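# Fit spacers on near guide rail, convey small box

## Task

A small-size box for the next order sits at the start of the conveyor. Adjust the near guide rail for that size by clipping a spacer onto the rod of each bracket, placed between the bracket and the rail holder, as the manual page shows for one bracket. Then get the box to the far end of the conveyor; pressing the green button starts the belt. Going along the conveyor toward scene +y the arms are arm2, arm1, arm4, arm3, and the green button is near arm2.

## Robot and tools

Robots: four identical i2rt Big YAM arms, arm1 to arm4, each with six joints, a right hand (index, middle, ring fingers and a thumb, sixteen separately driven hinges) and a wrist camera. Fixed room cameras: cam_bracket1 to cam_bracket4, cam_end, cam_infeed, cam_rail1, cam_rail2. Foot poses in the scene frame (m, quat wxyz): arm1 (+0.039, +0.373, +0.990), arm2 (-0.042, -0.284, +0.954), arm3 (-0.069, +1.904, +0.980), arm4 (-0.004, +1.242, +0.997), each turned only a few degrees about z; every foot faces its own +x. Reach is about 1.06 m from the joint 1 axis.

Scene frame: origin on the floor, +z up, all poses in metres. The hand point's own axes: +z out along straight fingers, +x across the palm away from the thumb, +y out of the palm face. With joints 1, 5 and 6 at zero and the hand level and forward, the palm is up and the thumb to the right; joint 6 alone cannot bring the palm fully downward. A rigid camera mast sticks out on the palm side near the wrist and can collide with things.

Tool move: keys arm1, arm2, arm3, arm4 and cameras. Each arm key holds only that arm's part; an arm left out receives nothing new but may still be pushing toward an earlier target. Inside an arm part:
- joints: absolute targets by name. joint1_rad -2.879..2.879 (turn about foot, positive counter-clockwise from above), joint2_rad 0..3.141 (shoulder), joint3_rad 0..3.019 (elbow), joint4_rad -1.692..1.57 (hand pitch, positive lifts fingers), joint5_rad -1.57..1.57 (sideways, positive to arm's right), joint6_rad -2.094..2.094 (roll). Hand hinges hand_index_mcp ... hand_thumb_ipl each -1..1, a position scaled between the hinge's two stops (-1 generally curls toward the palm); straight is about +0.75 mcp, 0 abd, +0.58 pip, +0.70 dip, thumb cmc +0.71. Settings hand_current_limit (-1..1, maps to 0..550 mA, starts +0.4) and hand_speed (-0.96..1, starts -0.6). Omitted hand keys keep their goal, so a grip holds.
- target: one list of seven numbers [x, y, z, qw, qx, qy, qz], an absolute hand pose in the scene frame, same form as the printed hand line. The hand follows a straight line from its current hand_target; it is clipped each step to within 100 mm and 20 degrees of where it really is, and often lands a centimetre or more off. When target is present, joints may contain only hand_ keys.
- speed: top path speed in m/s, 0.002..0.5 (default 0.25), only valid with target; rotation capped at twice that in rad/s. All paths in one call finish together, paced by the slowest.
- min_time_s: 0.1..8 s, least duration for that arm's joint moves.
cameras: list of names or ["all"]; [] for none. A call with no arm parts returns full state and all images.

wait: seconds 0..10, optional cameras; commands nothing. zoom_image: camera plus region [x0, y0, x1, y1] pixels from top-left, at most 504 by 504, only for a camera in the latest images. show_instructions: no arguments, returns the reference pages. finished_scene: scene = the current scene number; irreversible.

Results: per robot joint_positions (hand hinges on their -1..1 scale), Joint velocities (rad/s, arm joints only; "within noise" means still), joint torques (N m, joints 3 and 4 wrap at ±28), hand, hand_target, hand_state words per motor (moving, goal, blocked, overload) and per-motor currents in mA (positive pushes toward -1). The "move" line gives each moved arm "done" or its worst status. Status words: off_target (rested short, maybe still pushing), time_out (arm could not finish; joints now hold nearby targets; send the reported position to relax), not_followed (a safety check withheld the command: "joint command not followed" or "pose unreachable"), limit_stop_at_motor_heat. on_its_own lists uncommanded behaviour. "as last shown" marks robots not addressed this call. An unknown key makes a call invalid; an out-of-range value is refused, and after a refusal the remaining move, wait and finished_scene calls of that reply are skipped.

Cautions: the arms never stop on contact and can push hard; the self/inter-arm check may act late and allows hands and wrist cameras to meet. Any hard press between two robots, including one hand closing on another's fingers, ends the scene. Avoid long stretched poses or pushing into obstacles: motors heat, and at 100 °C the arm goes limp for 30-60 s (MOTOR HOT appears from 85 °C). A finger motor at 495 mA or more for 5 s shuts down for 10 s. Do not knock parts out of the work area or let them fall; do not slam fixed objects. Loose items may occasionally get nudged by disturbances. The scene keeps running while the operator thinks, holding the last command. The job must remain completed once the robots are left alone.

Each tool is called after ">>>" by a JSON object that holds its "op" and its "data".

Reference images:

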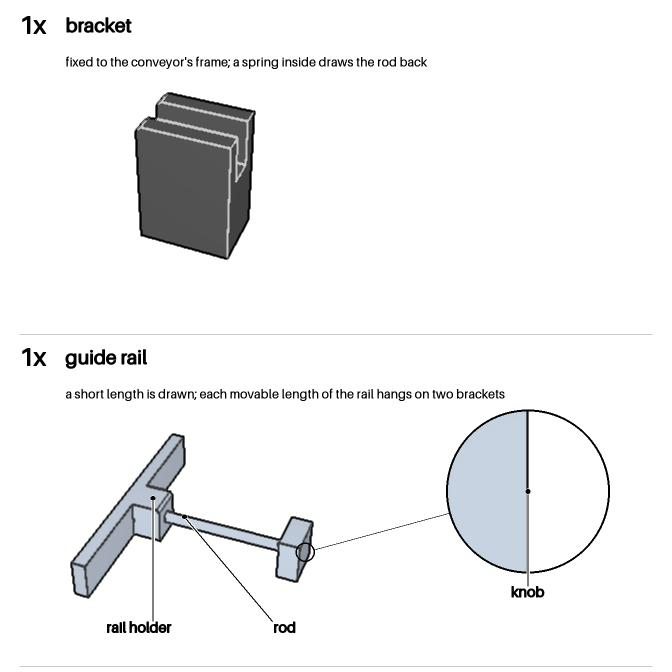

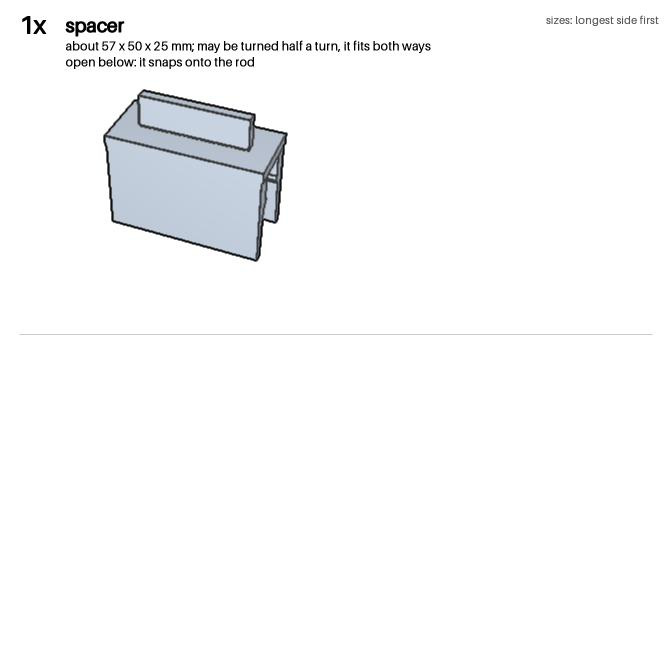

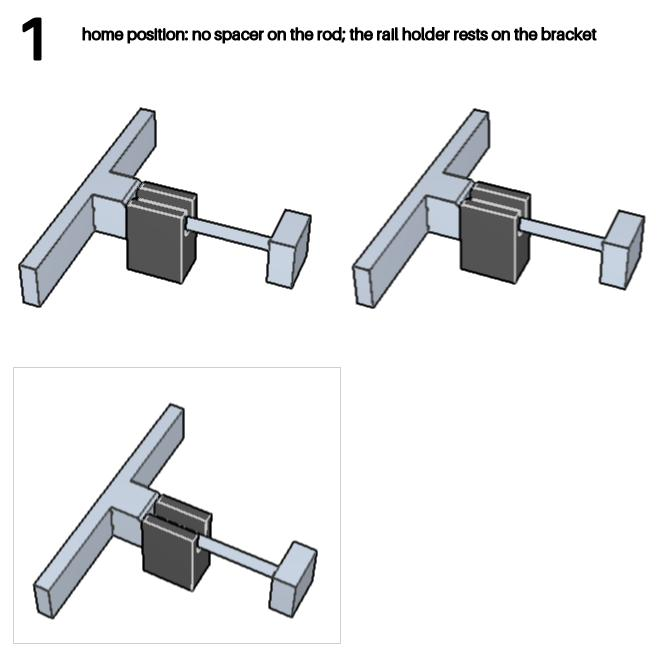

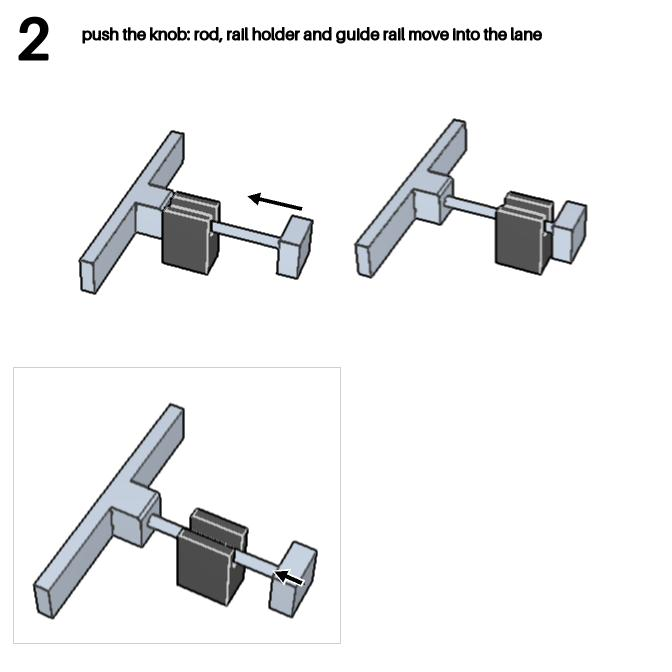

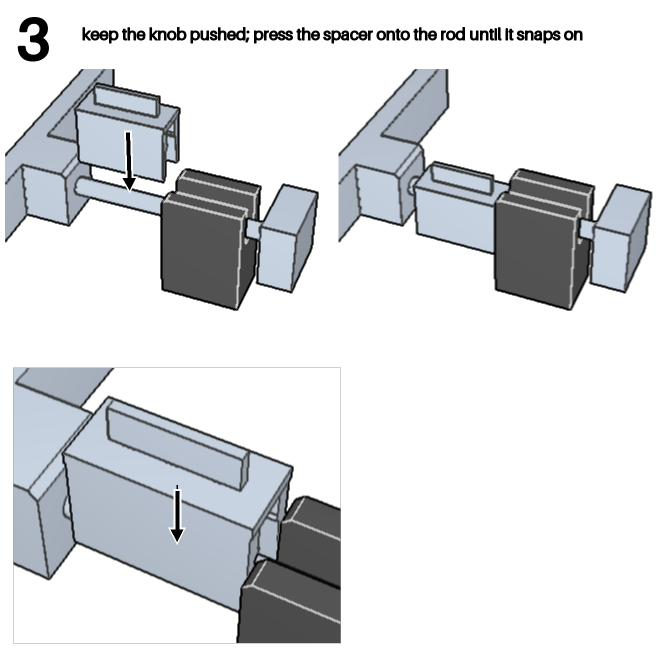

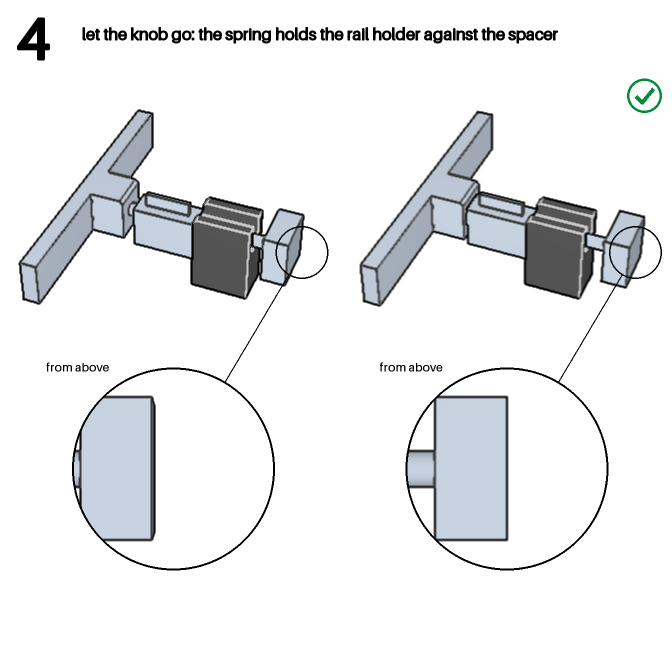

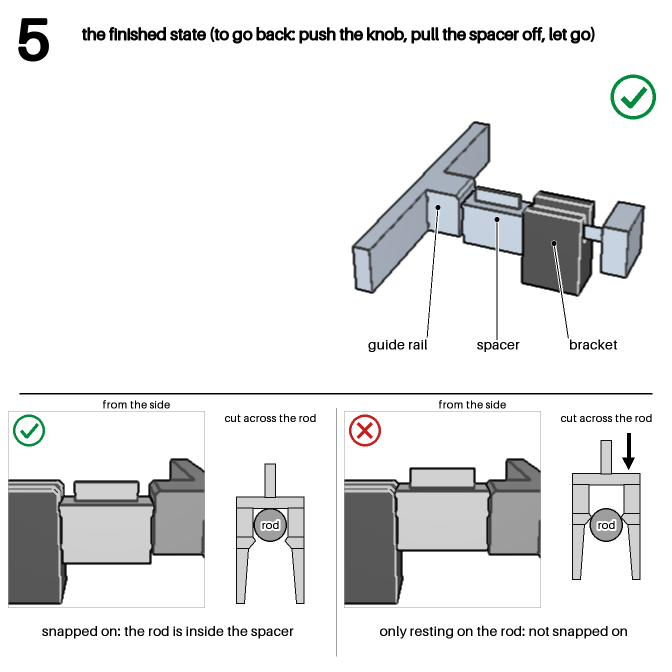

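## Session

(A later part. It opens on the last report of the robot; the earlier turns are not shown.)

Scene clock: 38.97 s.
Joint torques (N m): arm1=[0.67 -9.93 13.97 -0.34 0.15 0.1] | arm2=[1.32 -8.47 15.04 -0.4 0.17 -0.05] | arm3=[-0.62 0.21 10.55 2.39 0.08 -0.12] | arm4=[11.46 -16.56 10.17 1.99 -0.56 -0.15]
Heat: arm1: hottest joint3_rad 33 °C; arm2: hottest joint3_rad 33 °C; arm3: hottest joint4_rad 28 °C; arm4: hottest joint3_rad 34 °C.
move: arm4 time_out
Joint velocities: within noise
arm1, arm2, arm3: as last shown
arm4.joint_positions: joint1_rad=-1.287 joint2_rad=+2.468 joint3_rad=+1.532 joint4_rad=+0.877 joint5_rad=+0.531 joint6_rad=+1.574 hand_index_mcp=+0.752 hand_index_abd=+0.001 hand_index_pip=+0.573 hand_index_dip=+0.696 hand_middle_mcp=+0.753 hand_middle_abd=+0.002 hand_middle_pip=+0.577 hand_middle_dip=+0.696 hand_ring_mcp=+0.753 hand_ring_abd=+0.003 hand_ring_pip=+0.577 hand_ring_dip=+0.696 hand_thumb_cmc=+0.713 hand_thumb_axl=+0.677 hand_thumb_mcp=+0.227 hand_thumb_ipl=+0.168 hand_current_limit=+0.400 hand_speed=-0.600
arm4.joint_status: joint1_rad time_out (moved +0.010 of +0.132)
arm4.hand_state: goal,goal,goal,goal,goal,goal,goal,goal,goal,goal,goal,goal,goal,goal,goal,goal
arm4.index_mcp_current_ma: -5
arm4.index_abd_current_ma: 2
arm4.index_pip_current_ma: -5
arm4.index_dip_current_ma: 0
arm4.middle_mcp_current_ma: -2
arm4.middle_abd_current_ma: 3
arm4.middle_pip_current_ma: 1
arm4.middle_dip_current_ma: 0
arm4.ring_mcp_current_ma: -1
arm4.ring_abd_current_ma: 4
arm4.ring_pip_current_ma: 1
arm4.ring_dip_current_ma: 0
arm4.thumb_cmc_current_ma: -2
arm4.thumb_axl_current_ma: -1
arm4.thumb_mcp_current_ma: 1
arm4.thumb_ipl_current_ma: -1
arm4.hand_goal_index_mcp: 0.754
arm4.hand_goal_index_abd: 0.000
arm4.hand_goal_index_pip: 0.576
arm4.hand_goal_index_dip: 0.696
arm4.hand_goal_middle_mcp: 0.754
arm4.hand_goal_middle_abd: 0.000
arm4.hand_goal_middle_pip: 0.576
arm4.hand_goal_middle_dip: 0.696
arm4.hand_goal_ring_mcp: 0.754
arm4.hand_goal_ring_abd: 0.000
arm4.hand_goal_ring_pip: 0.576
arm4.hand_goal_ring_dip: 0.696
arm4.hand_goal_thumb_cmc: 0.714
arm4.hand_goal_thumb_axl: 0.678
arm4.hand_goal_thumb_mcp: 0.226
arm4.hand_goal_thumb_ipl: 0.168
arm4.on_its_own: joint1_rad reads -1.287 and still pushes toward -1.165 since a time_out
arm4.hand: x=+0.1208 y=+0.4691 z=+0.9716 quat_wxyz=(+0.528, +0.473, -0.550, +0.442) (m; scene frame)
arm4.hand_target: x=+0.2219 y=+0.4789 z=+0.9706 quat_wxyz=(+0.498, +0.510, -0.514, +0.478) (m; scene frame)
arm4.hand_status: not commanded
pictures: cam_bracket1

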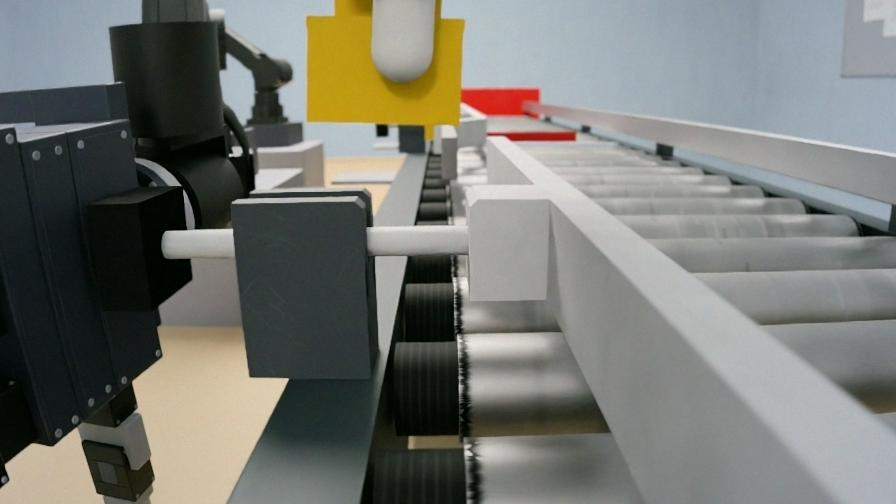

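>>> {"op": "move", "data": {"arm4": {"joints": {"joint1_rad": -1.115}, "min_time_s": 1.0}, "cameras": ["cam_bracket1"]}}

Scene clock: 41.77 s.
Joint torques (N m): arm1=[0.38 -9.99 13.9 -0.25 0.16 0.12] | arm2=[2.32 -8.7 15.2 -0.06 0.16 -0.03] | arm3=[-0.62 0.26 10.54 2.4 0.08 -0.12] | arm4=[14.21 -16.97 10.18 2.04 -0.92 -0.19]
Heat: arm1: hottest joint3_rad 33 °C; arm2: hottest joint3_rad 33 °C; arm3: hottest joint4_rad 28 °C; arm4: hottest joint3_rad 34 °C.
move: arm4 time_out
Joint velocities: within noise
arm1, arm2, arm3: as last shown
arm4.joint_positions: joint1_rad=-1.271 joint2_rad=+2.471 joint3_rad=+1.532 joint4_rad=+0.875 joint5_rad=+0.540 joint6_rad=+1.578 hand_index_mcp=+0.751 hand_index_abd=+0.001 hand_index_pip=+0.573 hand_index_dip=+0.696 hand_middle_mcp=+0.753 hand_middle_abd=+0.002 hand_middle_pip=+0.577 hand_middle_dip=+0.696 hand_ring_mcp=+0.753 hand_ring_abd=+0.003 hand_ring_pip=+0.577 hand_ring_dip=+0.696 hand_thumb_cmc=+0.713 hand_thumb_axl=+0.677 hand_thumb_mcp=+0.227 hand_thumb_ipl=+0.168 hand_current_limit=+0.400 hand_speed=-0.600
arm4.joint_status: joint1_rad time_out (moved +0.016 of +0.172)
arm4.hand_state: goal,goal,goal,goal,goal,goal,goal,goal,goal,goal,goal,goal,goal,goal,goal,goal
arm4.index_mcp_current_ma: -7
arm4.index_abd_current_ma: 1
arm4.index_pip_current_ma: -5
arm4.index_dip_current_ma: 0
arm4.middle_mcp_current_ma: -2
arm4.middle_abd_current_ma: 3
arm4.middle_pip_current_ma: 1
arm4.middle_dip_current_ma: 0
arm4.ring_mcp_current_ma: -1
arm4.ring_abd_current_ma: 4
arm4.ring_pip_current_ma: 1
arm4.ring_dip_current_ma: 0
arm4.thumb_cmc_current_ma: -2
arm4.thumb_axl_current_ma: -1
arm4.thumb_mcp_current_ma: 1
arm4.thumb_ipl_current_ma: -1
arm4.hand_goal_index_mcp: 0.754
arm4.hand_goal_index_abd: 0.000
arm4.hand_goal_index_pip: 0.576
arm4.hand_goal_index_dip: 0.696
arm4.hand_goal_middle_mcp: 0.754
arm4.hand_goal_middle_abd: 0.000
arm4.hand_goal_middle_pip: 0.576
arm4.hand_goal_middle_dip: 0.696
arm4.hand_goal_ring_mcp: 0.754
arm4.hand_goal_ring_abd: 0.000
arm4.hand_goal_ring_pip: 0.576
arm4.hand_goal_ring_dip: 0.696
arm4.hand_goal_thumb_cmc: 0.714
arm4.hand_goal_thumb_axl: 0.678
arm4.hand_goal_thumb_mcp: 0.226
arm4.hand_goal_thumb_ipl: 0.168
arm4.on_its_own: joint1_rad reads -1.271 and still pushes toward -1.115 since a time_out
arm4.hand: x=+0.1316 y=+0.4728 z=+0.9685 quat_wxyz=(+0.525, +0.475, -0.550, +0.443) (m; scene frame)
arm4.hand_target: x=+0.2598 y=+0.4911 z=+0.9713 quat_wxyz=(+0.486, +0.522, -0.500, +0.490) (m; scene frame)
arm4.hand_status: not commanded
pictures: cam_bracket1

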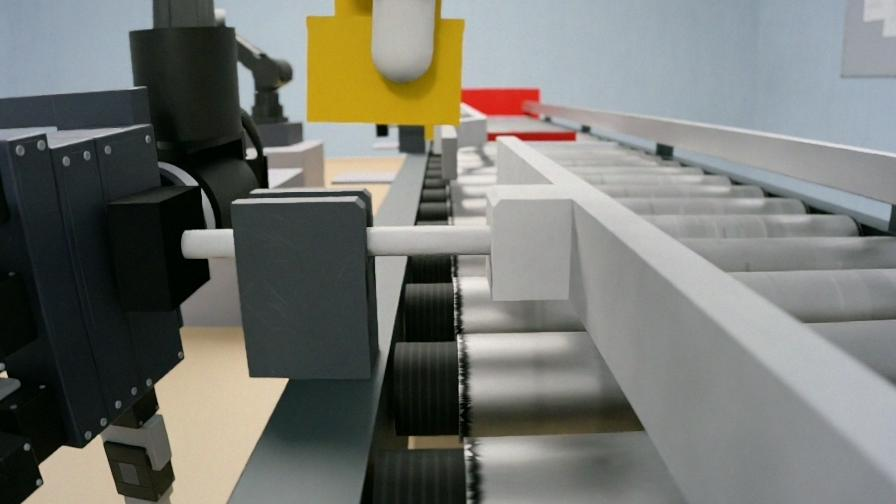

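>>> {"op": "move", "data": {"arm4": {"joints": {"joint1_rad": -1.06}, "min_time_s": 1.0}, "cameras": ["cam_bracket1"]}}

Scene clock: 44.63 s.
Joint torques (N m): arm1=[0.67 -9.76 13.94 -0.21 0.16 0.12] | arm2=[1.2 -9.11 15.1 -0.35 0.2 -0.04] | arm3=[-0.67 0.26 10.55 2.4 0.08 -0.12] | arm4=[17.03 -17.03 10.15 2.06 -1.47 -0.2]
Heat: arm1: hottest joint3_rad 33 °C; arm2: hottest joint3_rad 33 °C; arm3: hottest joint3_rad 28 °C; arm4: hottest joint3_rad 34 °C.
move: arm4 time_out
Joint velocities: within noise
arm1, arm2: as last shown
arm3.joint_positions: joint1_rad=-0.110 joint2_rad=+0.617 joint3_rad=+1.398 joint4_rad=-1.196 joint5_rad=-0.056 joint6_rad=+1.147 hand_index_mcp=+0.754 hand_index_abd=+0.001 hand_index_pip=+0.577 hand_index_dip=+0.696 hand_middle_mcp=+0.754 hand_middle_abd=+0.001 hand_middle_pip=+0.577 hand_middle_dip=+0.696 hand_ring_mcp=+0.754 hand_ring_abd=+0.001 hand_ring_pip=+0.577 hand_ring_dip=+0.696 hand_thumb_cmc=+0.714 hand_thumb_axl=+0.677 hand_thumb_mcp=+0.226 hand_thumb_ipl=+0.168 hand_current_limit=+0.400 hand_speed=-0.600
arm3.joint_status: not commanded
arm3.hand_state: goal,goal,goal,goal,goal,goal,goal,goal,goal,goal,goal,goal,goal,goal,goal,goal
arm3.index_mcp_current_ma: 0
arm3.index_abd_current_ma: 1
arm3.index_pip_current_ma: 1
arm3.index_dip_current_ma: 0
arm3.middle_mcp_current_ma: 0
arm3.middle_abd_current_ma: 0
arm3.middle_pip_current_ma: 1
arm3.middle_dip_current_ma: 0
arm3.ring_mcp_current_ma: 0
arm3.ring_abd_current_ma: 0
arm3.ring_pip_current_ma: 1
arm3.ring_dip_current_ma: 0
arm3.thumb_cmc_current_ma: 0
arm3.thumb_axl_current_ma: -1
arm3.thumb_mcp_current_ma: 0
arm3.thumb_ipl_current_ma: 0
arm3.hand_goal_index_mcp: 0.754
arm3.hand_goal_index_abd: 0.000
arm3.hand_goal_index_pip: 0.576
arm3.hand_goal_index_dip: 0.696
arm3.hand_goal_middle_mcp: 0.754
arm3.hand_goal_middle_abd: 0.000
arm3.hand_goal_middle_pip: 0.576
arm3.hand_goal_middle_dip: 0.696
arm3.hand_goal_ring_mcp: 0.754
arm3.hand_goal_ring_abd: 0.000
arm3.hand_goal_ring_pip: 0.576
arm3.hand_goal_ring_dip: 0.696
arm3.hand_goal_thumb_cmc: 0.714
arm3.hand_goal_thumb_axl: 0.678
arm3.hand_goal_thumb_mcp: 0.226
arm3.hand_goal_thumb_ipl: 0.168
arm3.hand: x=+0.1726 y=+1.7872 z=+1.5663 quat_wxyz=(+0.135, +0.827, +0.125, +0.531) (m; scene frame)
arm3.hand_target: x=+0.1690 y=+1.7877 z=+1.5790 quat_wxyz=(+0.139, +0.819, +0.125, +0.543) (m; scene frame)
arm3.hand_status: not commanded
arm4.joint_positions: joint1_rad=-1.253 joint2_rad=+2.471 joint3_rad=+1.532 joint4_rad=+0.875 joint5_rad=+0.554 joint6_rad=+1.578 hand_index_mcp=+0.733 hand_index_abd=-0.026 hand_index_pip=+0.567 hand_index_dip=+0.696 hand_middle_mcp=+0.753 hand_middle_abd=+0.002 hand_middle_pip=+0.577 hand_middle_dip=+0.696 hand_ring_mcp=+0.753 hand_ring_abd=+0.003 hand_ring_pip=+0.577 hand_ring_dip=+0.696 hand_thumb_cmc=+0.713 hand_thumb_axl=+0.677 hand_thumb_mcp=+0.227 hand_thumb_ipl=+0.168 hand_current_limit=+0.400 hand_speed=-0.600
arm4.joint_status: joint1_rad time_out (moved +0.018 of +0.211)
arm4.hand_state: blocked,blocked,goal,goal,goal,goal,goal,goal,goal,goal,goal,goal,goal,goal,goal,goal
arm4.index_mcp_current_ma: -64
arm4.index_abd_current_ma: -66
arm4.index_pip_current_ma: -23
arm4.index_dip_current_ma: 0
arm4.middle_mcp_current_ma: -2
arm4.middle_abd_current_ma: 3
arm4.middle_pip_current_ma: 1
arm4.middle_dip_current_ma: 0
arm4.ring_mcp_current_ma: -1
arm4.ring_abd_current_ma: 4
arm4.ring_pip_current_ma: 1
arm4.ring_dip_current_ma: 0
arm4.thumb_cmc_current_ma: -2
arm4.thumb_axl_current_ma: -1
arm4.thumb_mcp_current_ma: 1
arm4.thumb_ipl_current_ma: -1
arm4.hand_goal_index_mcp: 0.754
arm4.hand_goal_index_abd: 0.000
arm4.hand_goal_index_pip: 0.576
arm4.hand_goal_index_dip: 0.696
arm4.hand_goal_middle_mcp: 0.754
arm4.hand_goal_middle_abd: 0.000
arm4.hand_goal_middle_pip: 0.576
arm4.hand_goal_middle_dip: 0.696
arm4.hand_goal_ring_mcp: 0.754
arm4.hand_goal_ring_abd: 0.000
arm4.hand_goal_ring_pip: 0.576
arm4.hand_goal_ring_dip: 0.696
arm4.hand_goal_thumb_cmc: 0.714
arm4.hand_goal_thumb_axl: 0.678
arm4.hand_goal_thumb_mcp: 0.226
arm4.hand_goal_thumb_ipl: 0.168
arm4.on_its_own: joint1_rad reads -1.253 and still pushes toward -1.060 since a time_out; joint5_rad reads +0.554 and still pushes toward +0.514 since a time_out
arm4.hand: x=+0.1432 y=+0.4768 z=+0.9688 quat_wxyz=(+0.524, +0.477, -0.548, +0.444) (m; scene frame)
arm4.hand_target: x=+0.3008 y=+0.5067 z=+0.9719 quat_wxyz=(+0.473, +0.535, -0.486, +0.504) (m; scene frame)
arm4.hand_status: not commanded
pictures: cam_bracket1

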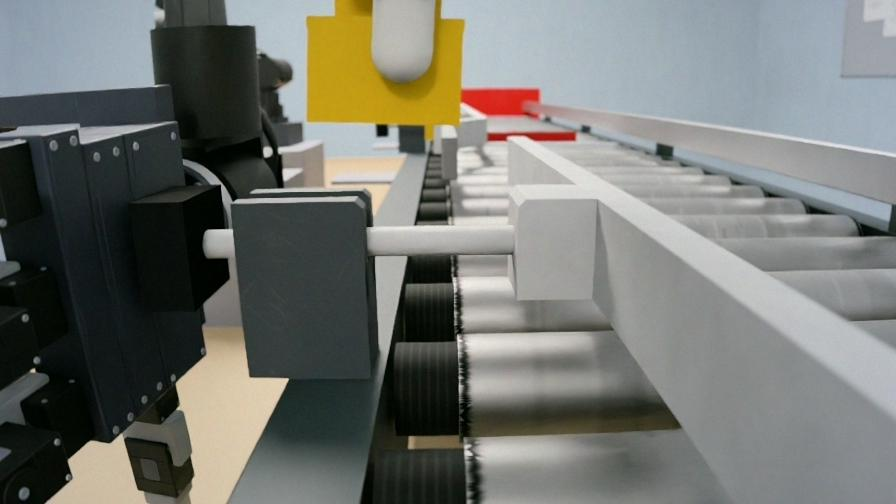

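>>> {"op": "move", "data": {"arm4": {"joints": {"joint1_rad": -1.02, "joint5_rad": 0.47, "joint3_rad": 1.62}, "min_time_s": 1.0}, "cameras": ["cam_bracket1", "cam_bracket2"]}}

Scene clock: 47.47 s.
Joint torques (N m): arm1=[0.5 -10.17 13.94 -0.32 0.16 0.11] | arm2=[1.85 -7.41 15.16 -0.28 0.17 -0.12] | arm3=[-0.62 0.26 10.55 2.4 0.08 -0.12] | arm4=[19.84 -17.08 13.24 2.06 -2.2 -0.2]
Heat: arm1: hottest joint3_rad 33 °C; arm2: hottest joint3_rad 34 °C; arm3: hottest joint3_rad 28 °C; arm4: hottest joint3_rad 35 °C.
move: arm4 time_out
Joint velocities: within noise
arm1.joint_positions: joint1_rad=+0.427 joint2_rad=+1.375 joint3_rad=+1.183 joint4_rad=-1.409 joint5_rad=-0.010 joint6_rad=+0.510 hand_index_mcp=+0.751 hand_index_abd=-0.011 hand_index_pip=+0.576 hand_index_dip=+0.696 hand_middle_mcp=+0.753 hand_middle_abd=+0.012 hand_middle_pip=+0.577 hand_middle_dip=+0.696 hand_ring_mcp=+0.752 hand_ring_abd=+0.001 hand_ring_pip=-0.885 hand_ring_dip=-0.778 hand_thumb_cmc=+0.714 hand_thumb_axl=+0.677 hand_thumb_mcp=+0.223 hand_thumb_ipl=+0.168 hand_current_limit=+0.700 hand_speed=-0.750
arm1.joint_status: not commanded
arm1.hand_state: goal,blocked,goal,goal,goal,blocked,goal,goal,goal,goal,goal,goal,goal,goal,goal,goal
arm1.index_mcp_current_ma: 0
arm1.index_abd_current_ma: 318
arm1.index_pip_current_ma: 0
arm1.index_dip_current_ma: 0
arm1.middle_mcp_current_ma: 0
arm1.middle_abd_current_ma: -316
arm1.middle_pip_current_ma: 0
arm1.middle_dip_current_ma: 0
arm1.ring_mcp_current_ma: 0
arm1.ring_abd_current_ma: 0
arm1.ring_pip_current_ma: 0
arm1.ring_dip_current_ma: 0
arm1.thumb_cmc_current_ma: 0
arm1.thumb_axl_current_ma: 0
arm1.thumb_mcp_current_ma: 0
arm1.thumb_ipl_current_ma: 0
arm1.hand_goal_index_mcp: 0.754
arm1.hand_goal_index_abd: -0.180
arm1.hand_goal_index_pip: 0.576
arm1.hand_goal_index_dip: 0.696
arm1.hand_goal_middle_mcp: 0.754
arm1.hand_goal_middle_abd: 0.180
arm1.hand_goal_middle_pip: 0.576
arm1.hand_goal_middle_dip: 0.696
arm1.hand_goal_ring_mcp: 0.750
arm1.hand_goal_ring_abd: 0.000
arm1.hand_goal_ring_pip: -0.890
arm1.hand_goal_ring_dip: -0.780
arm1.hand_goal_thumb_cmc: 0.714
arm1.hand_goal_thumb_axl: 0.678
arm1.hand_goal_thumb_mcp: 0.226
arm1.hand_goal_thumb_ipl: 0.168
arm1.hand: x=+0.4564 y=+0.5409 z=+1.1816 quat_wxyz=(-0.006, +0.706, +0.708, -0.015) (m; scene frame)
arm1.hand_target: x=+0.4673 y=+0.5496 z=+1.2000 quat_wxyz=(+0.000, +0.707, +0.707, +0.000) (m; scene frame)
arm1.hand_status: not commanded
arm2.joint_positions: joint1_rad=+0.626 joint2_rad=+1.625 joint3_rad=+1.581 joint4_rad=-1.536 joint5_rad=+0.009 joint6_rad=+0.577 hand_index_mcp=+0.755 hand_index_abd=-0.001 hand_index_pip=+0.577 hand_index_dip=+0.696 hand_middle_mcp=+0.749 hand_middle_abd=+0.020 hand_middle_pip=+0.575 hand_middle_dip=+0.696 hand_ring_mcp=+0.754 hand_ring_abd=+0.000 hand_ring_pip=-0.884 hand_ring_dip=-0.777 hand_thumb_cmc=+0.716 hand_thumb_axl=+0.677 hand_thumb_mcp=+0.223 hand_thumb_ipl=+0.168 hand_current_limit=+0.700 hand_speed=-0.750
arm2.joint_status: not commanded
arm2.hand_state: goal,blocked,goal,goal,goal,blocked,goal,goal,goal,goal,goal,goal,goal,goal,goal,goal
arm2.index_mcp_current_ma: 0
arm2.index_abd_current_ma: 424
arm2.index_pip_current_ma: 0
arm2.index_dip_current_ma: 0
arm2.middle_mcp_current_ma: -1
arm2.middle_abd_current_ma: -350
arm2.middle_pip_current_ma: 0
arm2.middle_dip_current_ma: 0
arm2.ring_mcp_current_ma: 1
arm2.ring_abd_current_ma: 0
arm2.ring_pip_current_ma: 1
arm2.ring_dip_current_ma: 0
arm2.thumb_cmc_current_ma: 0
arm2.thumb_axl_current_ma: 0
arm2.thumb_mcp_current_ma: -1
arm2.thumb_ipl_current_ma: 0
arm2.hand_goal_index_mcp: 0.754
arm2.hand_goal_index_abd: -0.180
arm2.hand_goal_index_pip: 0.576
arm2.hand_goal_index_dip: 0.696
arm2.hand_goal_middle_mcp: 0.754
arm2.hand_goal_middle_abd: 0.180
arm2.hand_goal_middle_pip: 0.576
arm2.hand_goal_middle_dip: 0.696
arm2.hand_goal_ring_mcp: 0.750
arm2.hand_goal_ring_abd: 0.000
arm2.hand_goal_ring_pip: -0.890
arm2.hand_goal_ring_dip: -0.780
arm2.hand_goal_thumb_cmc: 0.714
arm2.hand_goal_thumb_axl: 0.678
arm2.hand_goal_thumb_mcp: 0.226
arm2.hand_goal_thumb_ipl: 0.168
arm2.hand: x=+0.4591 y=-0.0465 z=+1.1897 quat_wxyz=(-0.003, +0.710, +0.704, -0.008) (m; scene frame)
arm2.hand_target: x=+0.4675 y=-0.0383 z=+1.2000 quat_wxyz=(+0.000, +0.707, +0.707, +0.000) (m; scene frame)
arm2.hand_status: not commanded
arm3: as last shown
arm4.joint_positions: joint1_rad=-1.248 joint2_rad=+2.473 joint3_rad=+1.538 joint4_rad=+0.875 joint5_rad=+0.528 joint6_rad=+1.578 hand_index_mcp=+0.734 hand_index_abd=-0.029 hand_index_pip=+0.565 hand_index_dip=+0.696 hand_middle_mcp=+0.753 hand_middle_abd=+0.002 hand_middle_pip=+0.577 hand_middle_dip=+0.696 hand_ring_mcp=+0.754 hand_ring_abd=+0.003 hand_ring_pip=+0.577 hand_ring_dip=+0.696 hand_thumb_cmc=+0.713 hand_thumb_axl=+0.677 hand_thumb_mcp=+0.227 hand_thumb_ipl=+0.168 hand_current_limit=+0.400 hand_speed=-0.600
arm4.joint_status: joint1_rad time_out (moved +0.006 of +0.233); joint5_rad time_out (moved -0.026 of -0.084); the others done
arm4.hand_state: goal,blocked,goal,goal,goal,goal,goal,goal,goal,goal,goal,goal,goal,goal,goal,goal
arm4.index_mcp_current_ma: -60
arm4.index_abd_current_ma: -75
arm4.index_pip_current_ma: -26
arm4.index_dip_current_ma: -1
arm4.middle_mcp_current_ma: -2
arm4.middle_abd_current_ma: 3
arm4.middle_pip_current_ma: 1
arm4.middle_dip_current_ma: 0
arm4.ring_mcp_current_ma: 0
arm4.ring_abd_current_ma: 4
arm4.ring_pip_current_ma: 1
arm4.ring_dip_current_ma: 0
arm4.thumb_cmc_current_ma: -2
arm4.thumb_axl_current_ma: -1
arm4.thumb_mcp_current_ma: 1
arm4.thumb_ipl_current_ma: -1
arm4.hand_goal_index_mcp: 0.754
arm4.hand_goal_index_abd: 0.000
arm4.hand_goal_index_pip: 0.576
arm4.hand_goal_index_dip: 0.696
arm4.hand_goal_middle_mcp: 0.754
arm4.hand_goal_middle_abd: 0.000
arm4.hand_goal_middle_pip: 0.576
arm4.hand_goal_middle_dip: 0.696
arm4.hand_goal_ring_mcp: 0.754
arm4.hand_goal_ring_abd: 0.000
arm4.hand_goal_ring_pip: 0.576
arm4.hand_goal_ring_dip: 0.696
arm4.hand_goal_thumb_cmc: 0.714
arm4.hand_goal_thumb_axl: 0.678
arm4.hand_goal_thumb_mcp: 0.226
arm4.hand_goal_thumb_ipl: 0.168
arm4.on_its_own: joint1_rad reads -1.248 and still pushes toward -1.020 since a time_out; joint5_rad reads +0.528 and still pushes toward +0.470 since a time_out
arm4.hand: x=+0.1524 y=+0.4734 z=+0.9696 quat_wxyz=(+0.517, +0.484, -0.541, +0.454) (m; scene frame)
arm4.hand_target: x=+0.3460 y=+0.5056 z=+0.9904 quat_wxyz=(+0.454, +0.540, -0.460, +0.538) (m; scene frame)
arm4.hand_status: not commanded
pictures: cam_bracket1, cam_bracket2

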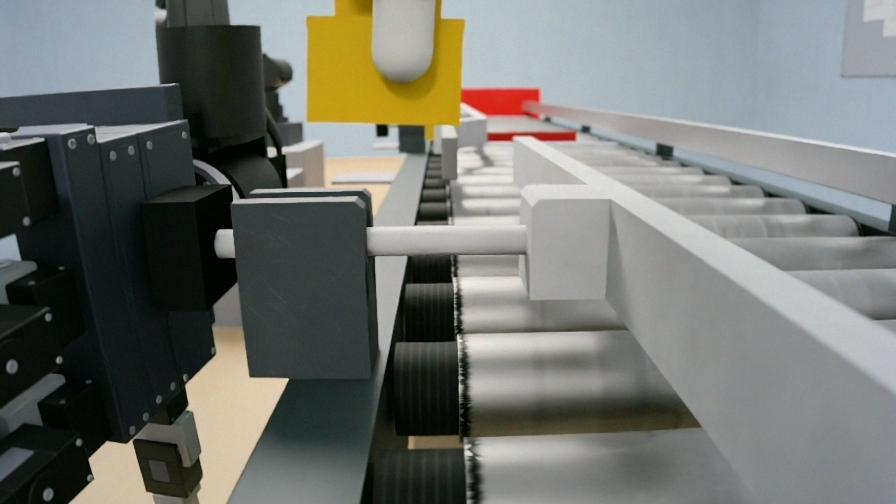

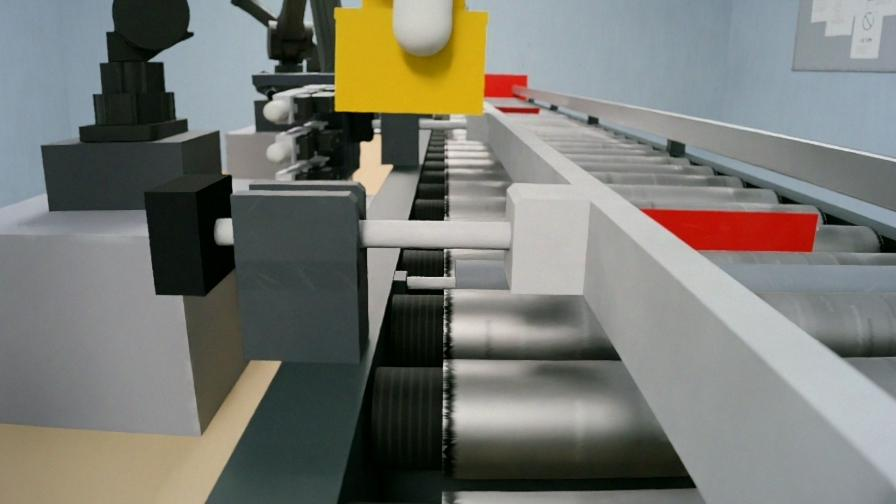

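>>> {"op": "move", "data": {"arm4": {"joints": {"joint1_rad": -0.96, "joint5_rad": 0.42, "joint3_rad": 1.64}, "min_time_s": 1.0}, "cameras": ["cam_bracket1", "cam_bracket2"]}}

Scene clock: 50.33 s.
Joint torques (N m): arm1=[0.5 -9.93 13.86 -0.35 0.15 0.14] | arm2=[2.26 -8.76 15.01 -0.36 0.17 -0.11] | arm3=[-0.62 0.21 10.56 2.4 0.08 -0.12] | arm4=[24.41 -17.14 14.94 2.07 -2.88 -0.2]
Heat: arm1: hottest joint3_rad 34 °C; arm2: hottest joint3_rad 34 °C; arm3: hottest joint3_rad 28 °C; arm4: hottest joint3_rad 36 °C.
move: arm4 time_out
Joint velocities: within noise
arm1, arm2, arm3: as last shown
arm4.joint_positions: joint1_rad=-1.248 joint2_rad=+2.473 joint3_rad=+1.538 joint4_rad=+0.875 joint5_rad=+0.500 joint6_rad=+1.579 hand_index_mcp=+0.734 hand_index_abd=-0.031 hand_index_pip=+0.565 hand_index_dip=+0.695 hand_middle_mcp=+0.753 hand_middle_abd=+0.002 hand_middle_pip=+0.577 hand_middle_dip=+0.696 hand_ring_mcp=+0.754 hand_ring_abd=+0.003 hand_ring_pip=+0.577 hand_ring_dip=+0.696 hand_thumb_cmc=+0.713 hand_thumb_axl=+0.677 hand_thumb_mcp=+0.227 hand_thumb_ipl=+0.168 hand_current_limit=+0.400 hand_speed=-0.600
arm4.joint_status: joint1_rad time_out (moved +0.000 of +0.288); joint3_rad time_out (moved +0.000 of +0.102); joint5_rad time_out (moved -0.027 of -0.108)
arm4.hand_state: goal,blocked,goal,goal,goal,goal,goal,goal,goal,goal,goal,goal,goal,goal,goal,goal
arm4.index_mcp_current_ma: -60
arm4.index_abd_current_ma: -81
arm4.index_pip_current_ma: -26
arm4.index_dip_current_ma: -1
arm4.middle_mcp_current_ma: -2
arm4.middle_abd_current_ma: 3
arm4.middle_pip_current_ma: 1
arm4.middle_dip_current_ma: 0
arm4.ring_mcp_current_ma: 0
arm4.ring_abd_current_ma: 4
arm4.ring_pip_current_ma: 1
arm4.ring_dip_current_ma: 0
arm4.thumb_cmc_current_ma: -2
arm4.thumb_axl_current_ma: -1
arm4.thumb_mcp_current_ma: 1
arm4.thumb_ipl_current_ma: -1
arm4.hand_goal_index_mcp: 0.754
arm4.hand_goal_index_abd: 0.000
arm4.hand_goal_index_pip: 0.576
arm4.hand_goal_index_dip: 0.696
arm4.hand_goal_middle_mcp: 0.754
arm4.hand_goal_middle_abd: 0.000
arm4.hand_goal_middle_pip: 0.576
arm4.hand_goal_middle_dip: 0.696
arm4.hand_goal_ring_mcp: 0.754
arm4.hand_goal_ring_abd: 0.000
arm4.hand_goal_ring_pip: 0.576
arm4.hand_goal_ring_dip: 0.696
arm4.hand_goal_thumb_cmc: 0.714
arm4.hand_goal_thumb_axl: 0.678
arm4.hand_goal_thumb_mcp: 0.226
arm4.hand_goal_thumb_ipl: 0.168
arm4.on_its_own: joint1_rad reads -1.248 and still pushes toward -0.960 since a time_out; joint3_rad reads +1.538 and still pushes toward +1.640 since a time_out; joint5_rad reads +0.500 and still pushes toward +0.426 since a time_out
arm4.hand: x=+0.1569 y=+0.4705 z=+0.9693 quat_wxyz=(+0.510, +0.491, -0.535, +0.461) (m; scene frame)
arm4.hand_target: x=+0.4019 y=+0.5213 z=+1.0000 quat_wxyz=(+0.428, +0.556, -0.429, +0.569) (m; scene frame)
arm4.hand_status: not commanded
pictures: cam_bracket1, cam_bracket2

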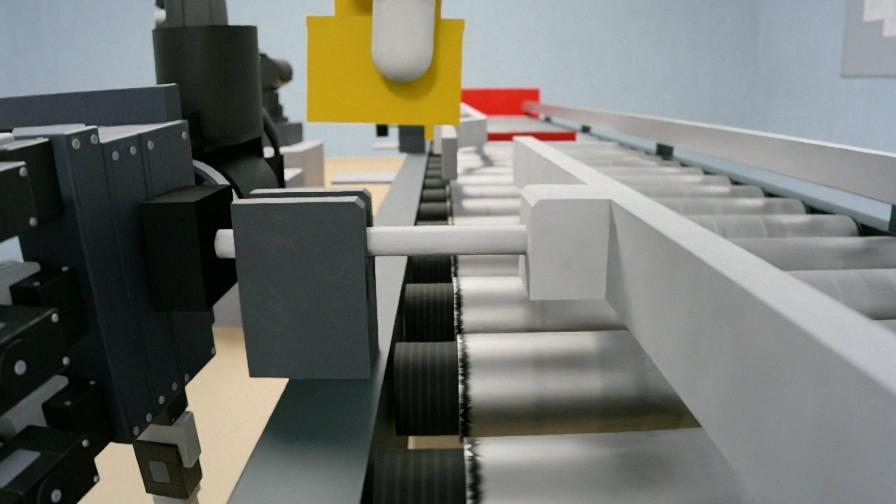

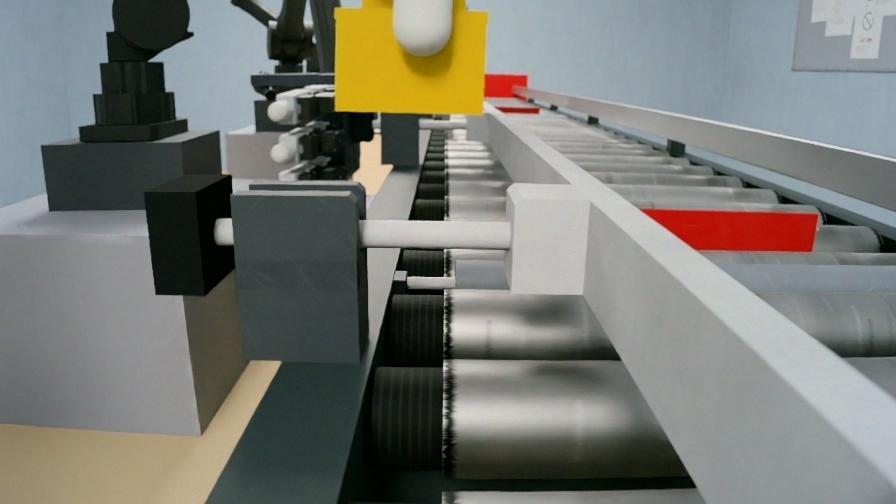

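>>> {"op": "move", "data": {"arm4": {"joints": {"joint1_rad": -1.15, "joint5_rad": 0.48, "joint3_rad": 1.577}, "min_time_s": 1.0}, "cameras": ["cam_bracket1"]}}

Scene clock: 53.23 s.
Joint torques (N m): arm1=[0.73 -9.7 13.94 -0.27 0.16 0.13] | arm2=[2.2 -8.29 15.25 -0.31 0.17 -0.07] | arm3=[-0.62 0.26 10.55 2.4 0.08 -0.12] | arm4=[9.99 -17.14 9.7 2.09 -1.15 -0.21]
Heat: arm1: hottest joint3_rad 34 °C; arm2: hottest joint3_rad 34 °C; arm3: hottest joint3_rad 28 °C; arm4: hottest joint3_rad 36 °C.
move: arm4 time_out
Joint velocities: within noise
arm1, arm2, arm3: as last shown
arm4.joint_positions: joint1_rad=-1.254 joint2_rad=+2.473 joint3_rad=+1.538 joint4_rad=+0.875 joint5_rad=+0.512 joint6_rad=+1.579 hand_index_mcp=+0.750 hand_index_abd=-0.031 hand_index_pip=+0.573 hand_index_dip=+0.695 hand_middle_mcp=+0.753 hand_middle_abd=+0.002 hand_middle_pip=+0.577 hand_middle_dip=+0.696 hand_ring_mcp=+0.754 hand_ring_abd=+0.003 hand_ring_pip=+0.577 hand_ring_dip=+0.696 hand_thumb_cmc=+0.713 hand_thumb_axl=+0.677 hand_thumb_mcp=+0.227 hand_thumb_ipl=+0.168 hand_current_limit=+0.400 hand_speed=-0.600
arm4.joint_status: joint1_rad time_out (moved -0.007 of +0.098); joint5_rad time_out (moved +0.011 of -0.020); the others done
arm4.hand_state: goal,blocked,goal,goal,goal,goal,goal,goal,goal,goal,goal,goal,goal,goal,goal,goal
arm4.index_mcp_current_ma: -9
arm4.index_abd_current_ma: -82
arm4.index_pip_current_ma: -6
arm4.index_dip_current_ma: -1
arm4.middle_mcp_current_ma: -2
arm4.middle_abd_current_ma: 3
arm4.middle_pip_current_ma: 1
arm4.middle_dip_current_ma: 0
arm4.ring_mcp_current_ma: 0
arm4.ring_abd_current_ma: 4
arm4.ring_pip_current_ma: 1
arm4.ring_dip_current_ma: 0
arm4.thumb_cmc_current_ma: -2
arm4.thumb_axl_current_ma: -1
arm4.thumb_mcp_current_ma: 1
arm4.thumb_ipl_current_ma: -1
arm4.hand_goal_index_mcp: 0.754
arm4.hand_goal_index_abd: 0.000
arm4.hand_goal_index_pip: 0.576
arm4.hand_goal_index_dip: 0.696
arm4.hand_goal_middle_mcp: 0.754
arm4.hand_goal_middle_abd: 0.000
arm4.hand_goal_middle_pip: 0.576
arm4.hand_goal_middle_dip: 0.696
arm4.hand_goal_ring_mcp: 0.754
arm4.hand_goal_ring_abd: 0.000
arm4.hand_goal_ring_pip: 0.576
arm4.hand_goal_ring_dip: 0.696
arm4.hand_goal_thumb_cmc: 0.714
arm4.hand_goal_thumb_axl: 0.678
arm4.hand_goal_thumb_mcp: 0.226
arm4.hand_goal_thumb_ipl: 0.168
arm4.on_its_own: joint1_rad reads -1.254 and still pushes toward -1.150 since a time_out; joint5_rad reads +0.512 and still pushes toward +0.480 since a time_out
arm4.hand: x=+0.1500 y=+0.4707 z=+0.9693 quat_wxyz=(+0.515, +0.486, -0.539, +0.457) (m; scene frame)
arm4.hand_target: x=+0.2394 y=+0.4796 z=+0.9706 quat_wxyz=(+0.486, +0.522, -0.501, +0.490) (m; scene frame)
arm4.hand_status: not commanded
pictures: cam_bracket1

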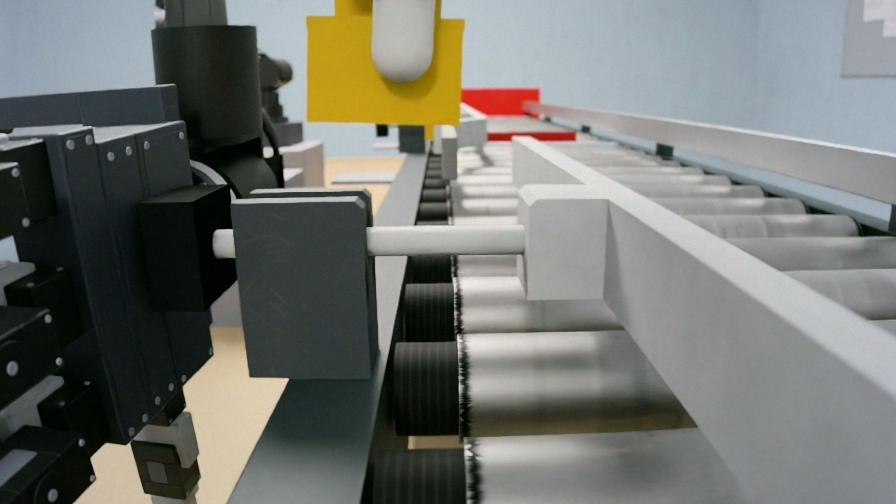

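>>> {"op": "move", "data": {"arm4": {"joints": {"joint1_rad": -1.13, "joint5_rad": 0.44}, "min_time_s": 1.0}, "arm1": {"target": [0.466, 0.553, 1.165, 0, 0.7071, 0.7071, 0], "speed": 0.06}, "arm2": {"target": [0.464, -0.034, 1.165, 0, 0.7071, 0.7071, 0], "speed": 0.06}, "cameras": ["cam_bracket1", "cam_bracket2", "cam_rail1"]}}

Scene clock: 56.13 s.
Joint torques (N m): arm1=[0.97 -9.93 8.38 0.68 0.17 0.11] | arm2=[2.73 -8.23 10.61 0.66 0.15 0.04] | arm3=[-0.67 0.21 10.55 2.4 0.08 -0.12] | arm4=[11.63 -17.14 9.76 2.04 -1.7 -0.19]
Heat: arm1: hottest joint3_rad 34 °C; arm2: hottest joint3_rad 35 °C; arm3: hottest joint3_rad 28 °C; arm4: hottest joint3_rad 36 °C.
move: arm1 done; arm2 off_target; arm4 time_out
Joint velocities: within noise
arm1.joint_positions: joint1_rad=+0.432 joint2_rad=+1.390 joint3_rad=+1.172 joint4_rad=-1.336 joint5_rad=-0.009 joint6_rad=+0.520 hand_index_mcp=+0.751 hand_index_abd=-0.011 hand_index_pip=+0.576 hand_index_dip=+0.696 hand_middle_mcp=+0.753 hand_middle_abd=+0.012 hand_middle_pip=+0.577 hand_middle_dip=+0.696 hand_ring_mcp=+0.752 hand_ring_abd=+0.001 hand_ring_pip=-0.885 hand_ring_dip=-0.778 hand_thumb_cmc=+0.714 hand_thumb_axl=+0.677 hand_thumb_mcp=+0.223 hand_thumb_ipl=+0.168 hand_current_limit=+0.700 hand_speed=-0.750
arm1.joint_status: not commanded
arm1.hand_state: goal,blocked,goal,goal,goal,blocked,goal,goal,goal,goal,goal,goal,goal,goal,goal,goal
arm1.index_mcp_current_ma: 0
arm1.index_abd_current_ma: 318
arm1.index_pip_current_ma: 0
arm1.index_dip_current_ma: 0
arm1.middle_mcp_current_ma: 0
arm1.middle_abd_current_ma: -316
arm1.middle_pip_current_ma: 0
arm1.middle_dip_current_ma: 0
arm1.ring_mcp_current_ma: 0
arm1.ring_abd_current_ma: 0
arm1.ring_pip_current_ma: 0
arm1.ring_dip_current_ma: 0
arm1.thumb_cmc_current_ma: 0
arm1.thumb_axl_current_ma: 0
arm1.thumb_mcp_current_ma: 0
arm1.thumb_ipl_current_ma: 0
arm1.hand_goal_index_mcp: 0.754
arm1.hand_goal_index_abd: -0.180
arm1.hand_goal_index_pip: 0.576
arm1.hand_goal_index_dip: 0.696
arm1.hand_goal_middle_mcp: 0.754
arm1.hand_goal_middle_abd: 0.180
arm1.hand_goal_middle_pip: 0.576
arm1.hand_goal_middle_dip: 0.696
arm1.hand_goal_ring_mcp: 0.750
arm1.hand_goal_ring_abd: 0.000
arm1.hand_goal_ring_pip: -0.890
arm1.hand_goal_ring_dip: -0.780
arm1.hand_goal_thumb_cmc: 0.714
arm1.hand_goal_thumb_axl: 0.678
arm1.hand_goal_thumb_mcp: 0.226
arm1.hand_goal_thumb_ipl: 0.168
arm1.hand: x=+0.4686 y=+0.5498 z=+1.1746 quat_wxyz=(+0.000, +0.707, +0.707, +0.007) (m; scene frame)
arm1.hand_target: x=+0.4658 y=+0.5529 z=+1.1652 quat_wxyz=(+0.000, +0.707, +0.707, +0.000) (m; scene frame)
arm1.hand_status: done (0.010 m and 0.8 deg from the pose sent, 0.023 m and 1.9 deg at the start)
arm2.joint_positions: joint1_rad=+0.633 joint2_rad=+1.627 joint3_rad=+1.542 joint4_rad=-1.467 joint5_rad=+0.009 joint6_rad=+0.577 hand_index_mcp=+0.755 hand_index_abd=-0.001 hand_index_pip=+0.577 hand_index_dip=+0.696 hand_middle_mcp=+0.749 hand_middle_abd=+0.020 hand_middle_pip=+0.575 hand_middle_dip=+0.696 hand_ring_mcp=+0.754 hand_ring_abd=+0.000 hand_ring_pip=-0.884 hand_ring_dip=-0.777 hand_thumb_cmc=+0.716 hand_thumb_axl=+0.677 hand_thumb_mcp=+0.223 hand_thumb_ipl=+0.168 hand_current_limit=+0.700 hand_speed=-0.750
arm2.joint_status: not commanded
arm2.hand_state: goal,blocked,goal,goal,goal,blocked,goal,goal,goal,goal,goal,goal,goal,goal,goal,goal
arm2.index_mcp_current_ma: 0
arm2.index_abd_current_ma: 424
arm2.index_pip_current_ma: 0
arm2.index_dip_current_ma: 0
arm2.middle_mcp_current_ma: -1
arm2.middle_abd_current_ma: -350
arm2.middle_pip_current_ma: 0
arm2.middle_dip_current_ma: 0
arm2.ring_mcp_current_ma: 1
arm2.ring_abd_current_ma: 0
arm2.ring_pip_current_ma: 1
arm2.ring_dip_current_ma: 0
arm2.thumb_cmc_current_ma: 0
arm2.thumb_axl_current_ma: 0
arm2.thumb_mcp_current_ma: -1
arm2.thumb_ipl_current_ma: 0
arm2.hand_goal_index_mcp: 0.754
arm2.hand_goal_index_abd: -0.180
arm2.hand_goal_index_pip: 0.576
arm2.hand_goal_index_dip: 0.696
arm2.hand_goal_middle_mcp: 0.754
arm2.hand_goal_middle_abd: 0.180
arm2.hand_goal_middle_pip: 0.576
arm2.hand_goal_middle_dip: 0.696
arm2.hand_goal_ring_mcp: 0.750
arm2.hand_goal_ring_abd: 0.000
arm2.hand_goal_ring_pip: -0.890
arm2.hand_goal_ring_dip: -0.780
arm2.hand_goal_thumb_cmc: 0.714
arm2.hand_goal_thumb_axl: 0.678
arm2.hand_goal_thumb_mcp: 0.226
arm2.hand_goal_thumb_ipl: 0.168
arm2.hand: x=+0.4628 y=-0.0392 z=+1.1752 quat_wxyz=(+0.000, +0.707, +0.707, +0.005) (m; scene frame)
arm2.hand_target: x=+0.4638 y=-0.0341 z=+1.1651 quat_wxyz=(+0.000, +0.707, +0.707, +0.000) (m; scene frame)
arm2.hand_status: off_target (0.012 m and 0.6 deg from the pose sent, 0.028 m and 1.1 deg at the start)
arm3: as last shown
arm4.joint_positions: joint1_rad=-1.255 joint2_rad=+2.473 joint3_rad=+1.538 joint4_rad=+0.875 joint5_rad=+0.485 joint6_rad=+1.577 hand_index_mcp=+0.736 hand_index_abd=-0.033 hand_index_pip=+0.566 hand_index_dip=+0.695 hand_middle_mcp=+0.753 hand_middle_abd=+0.002 hand_middle_pip=+0.577 hand_middle_dip=+0.696 hand_ring_mcp=+0.754 hand_ring_abd=+0.003 hand_ring_pip=+0.577 hand_ring_dip=+0.696 hand_thumb_cmc=+0.713 hand_thumb_axl=+0.677 hand_thumb_mcp=+0.227 hand_thumb_ipl=+0.168 hand_current_limit=+0.400 hand_speed=-0.600
arm4.joint_status: joint1_rad time_out (moved -0.001 of +0.124); joint5_rad time_out (moved -0.027 of -0.072)
arm4.hand_state: goal,blocked,goal,goal,goal,goal,goal,goal,goal,goal,goal,goal,goal,goal,goal,goal
arm4.index_mcp_current_ma: -54
arm4.index_abd_current_ma: -87
arm4.index_pip_current_ma: -24
arm4.index_dip_current_ma: -2
arm4.middle_mcp_current_ma: -2
arm4.middle_abd_current_ma: 3
arm4.middle_pip_current_ma: 1
arm4.middle_dip_current_ma: 0
arm4.ring_mcp_current_ma: 0
arm4.ring_abd_current_ma: 4
arm4.ring_pip_current_ma: 1
arm4.ring_dip_current_ma: 0
arm4.thumb_cmc_current_ma: -2
arm4.thumb_axl_current_ma: -1
arm4.thumb_mcp_current_ma: 1
arm4.thumb_ipl_current_ma: -1
arm4.hand_goal_index_mcp: 0.754
arm4.hand_goal_index_abd: 0.000
arm4.hand_goal_index_pip: 0.576
arm4.hand_goal_index_dip: 0.696
arm4.hand_goal_middle_mcp: 0.754
arm4.hand_goal_middle_abd: 0.000
arm4.hand_goal_middle_pip: 0.576
arm4.hand_goal_middle_dip: 0.696
arm4.hand_goal_ring_mcp: 0.754
arm4.hand_goal_ring_abd: 0.000
arm4.hand_goal_ring_pip: 0.576
arm4.hand_goal_ring_dip: 0.696
arm4.hand_goal_thumb_cmc: 0.714
arm4.hand_goal_thumb_axl: 0.678
arm4.hand_goal_thumb_mcp: 0.226
arm4.hand_goal_thumb_ipl: 0.168
arm4.on_its_own: joint1_rad reads -1.255 and still pushes toward -1.130 since a time_out; joint5_rad reads +0.485 and still pushes toward +0.440 since a time_out
arm4.hand: x=+0.1538 y=+0.4679 z=+0.9692 quat_wxyz=(+0.509, +0.493, -0.533, +0.463) (m; scene frame)
arm4.hand_target: x=+0.2618 y=+0.4817 z=+0.9706 quat_wxyz=(+0.470, +0.536, -0.486, +0.505) (m; scene frame)
arm4.hand_status: not commanded
pictures: cam_bracket1, cam_bracket2, cam_rail1

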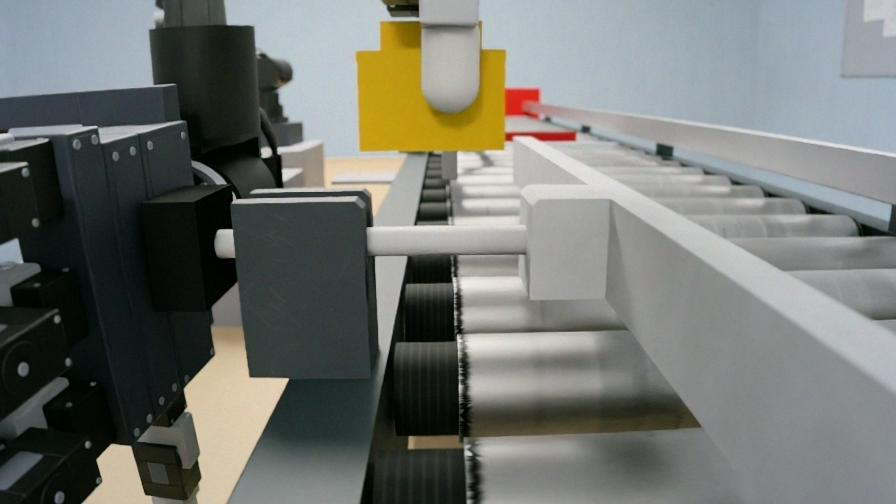

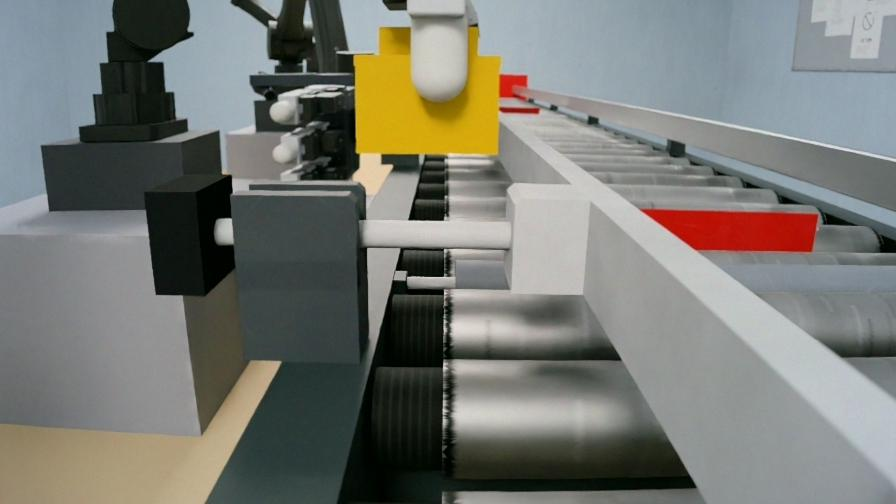

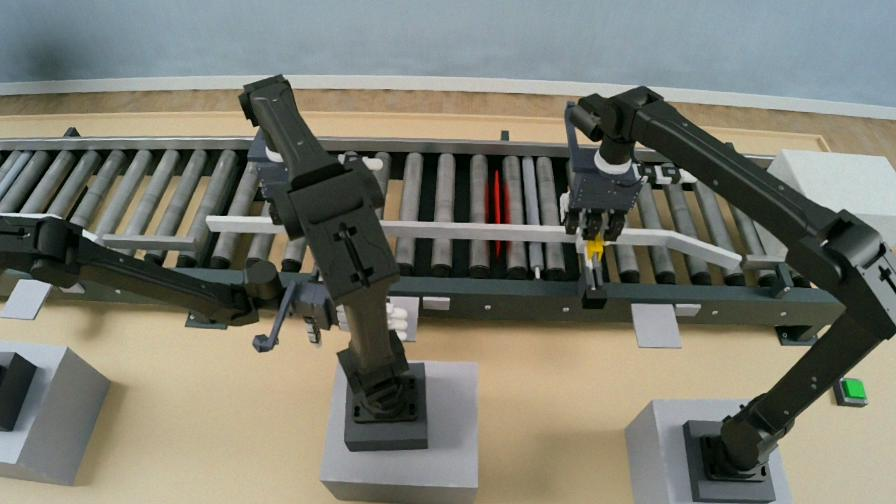

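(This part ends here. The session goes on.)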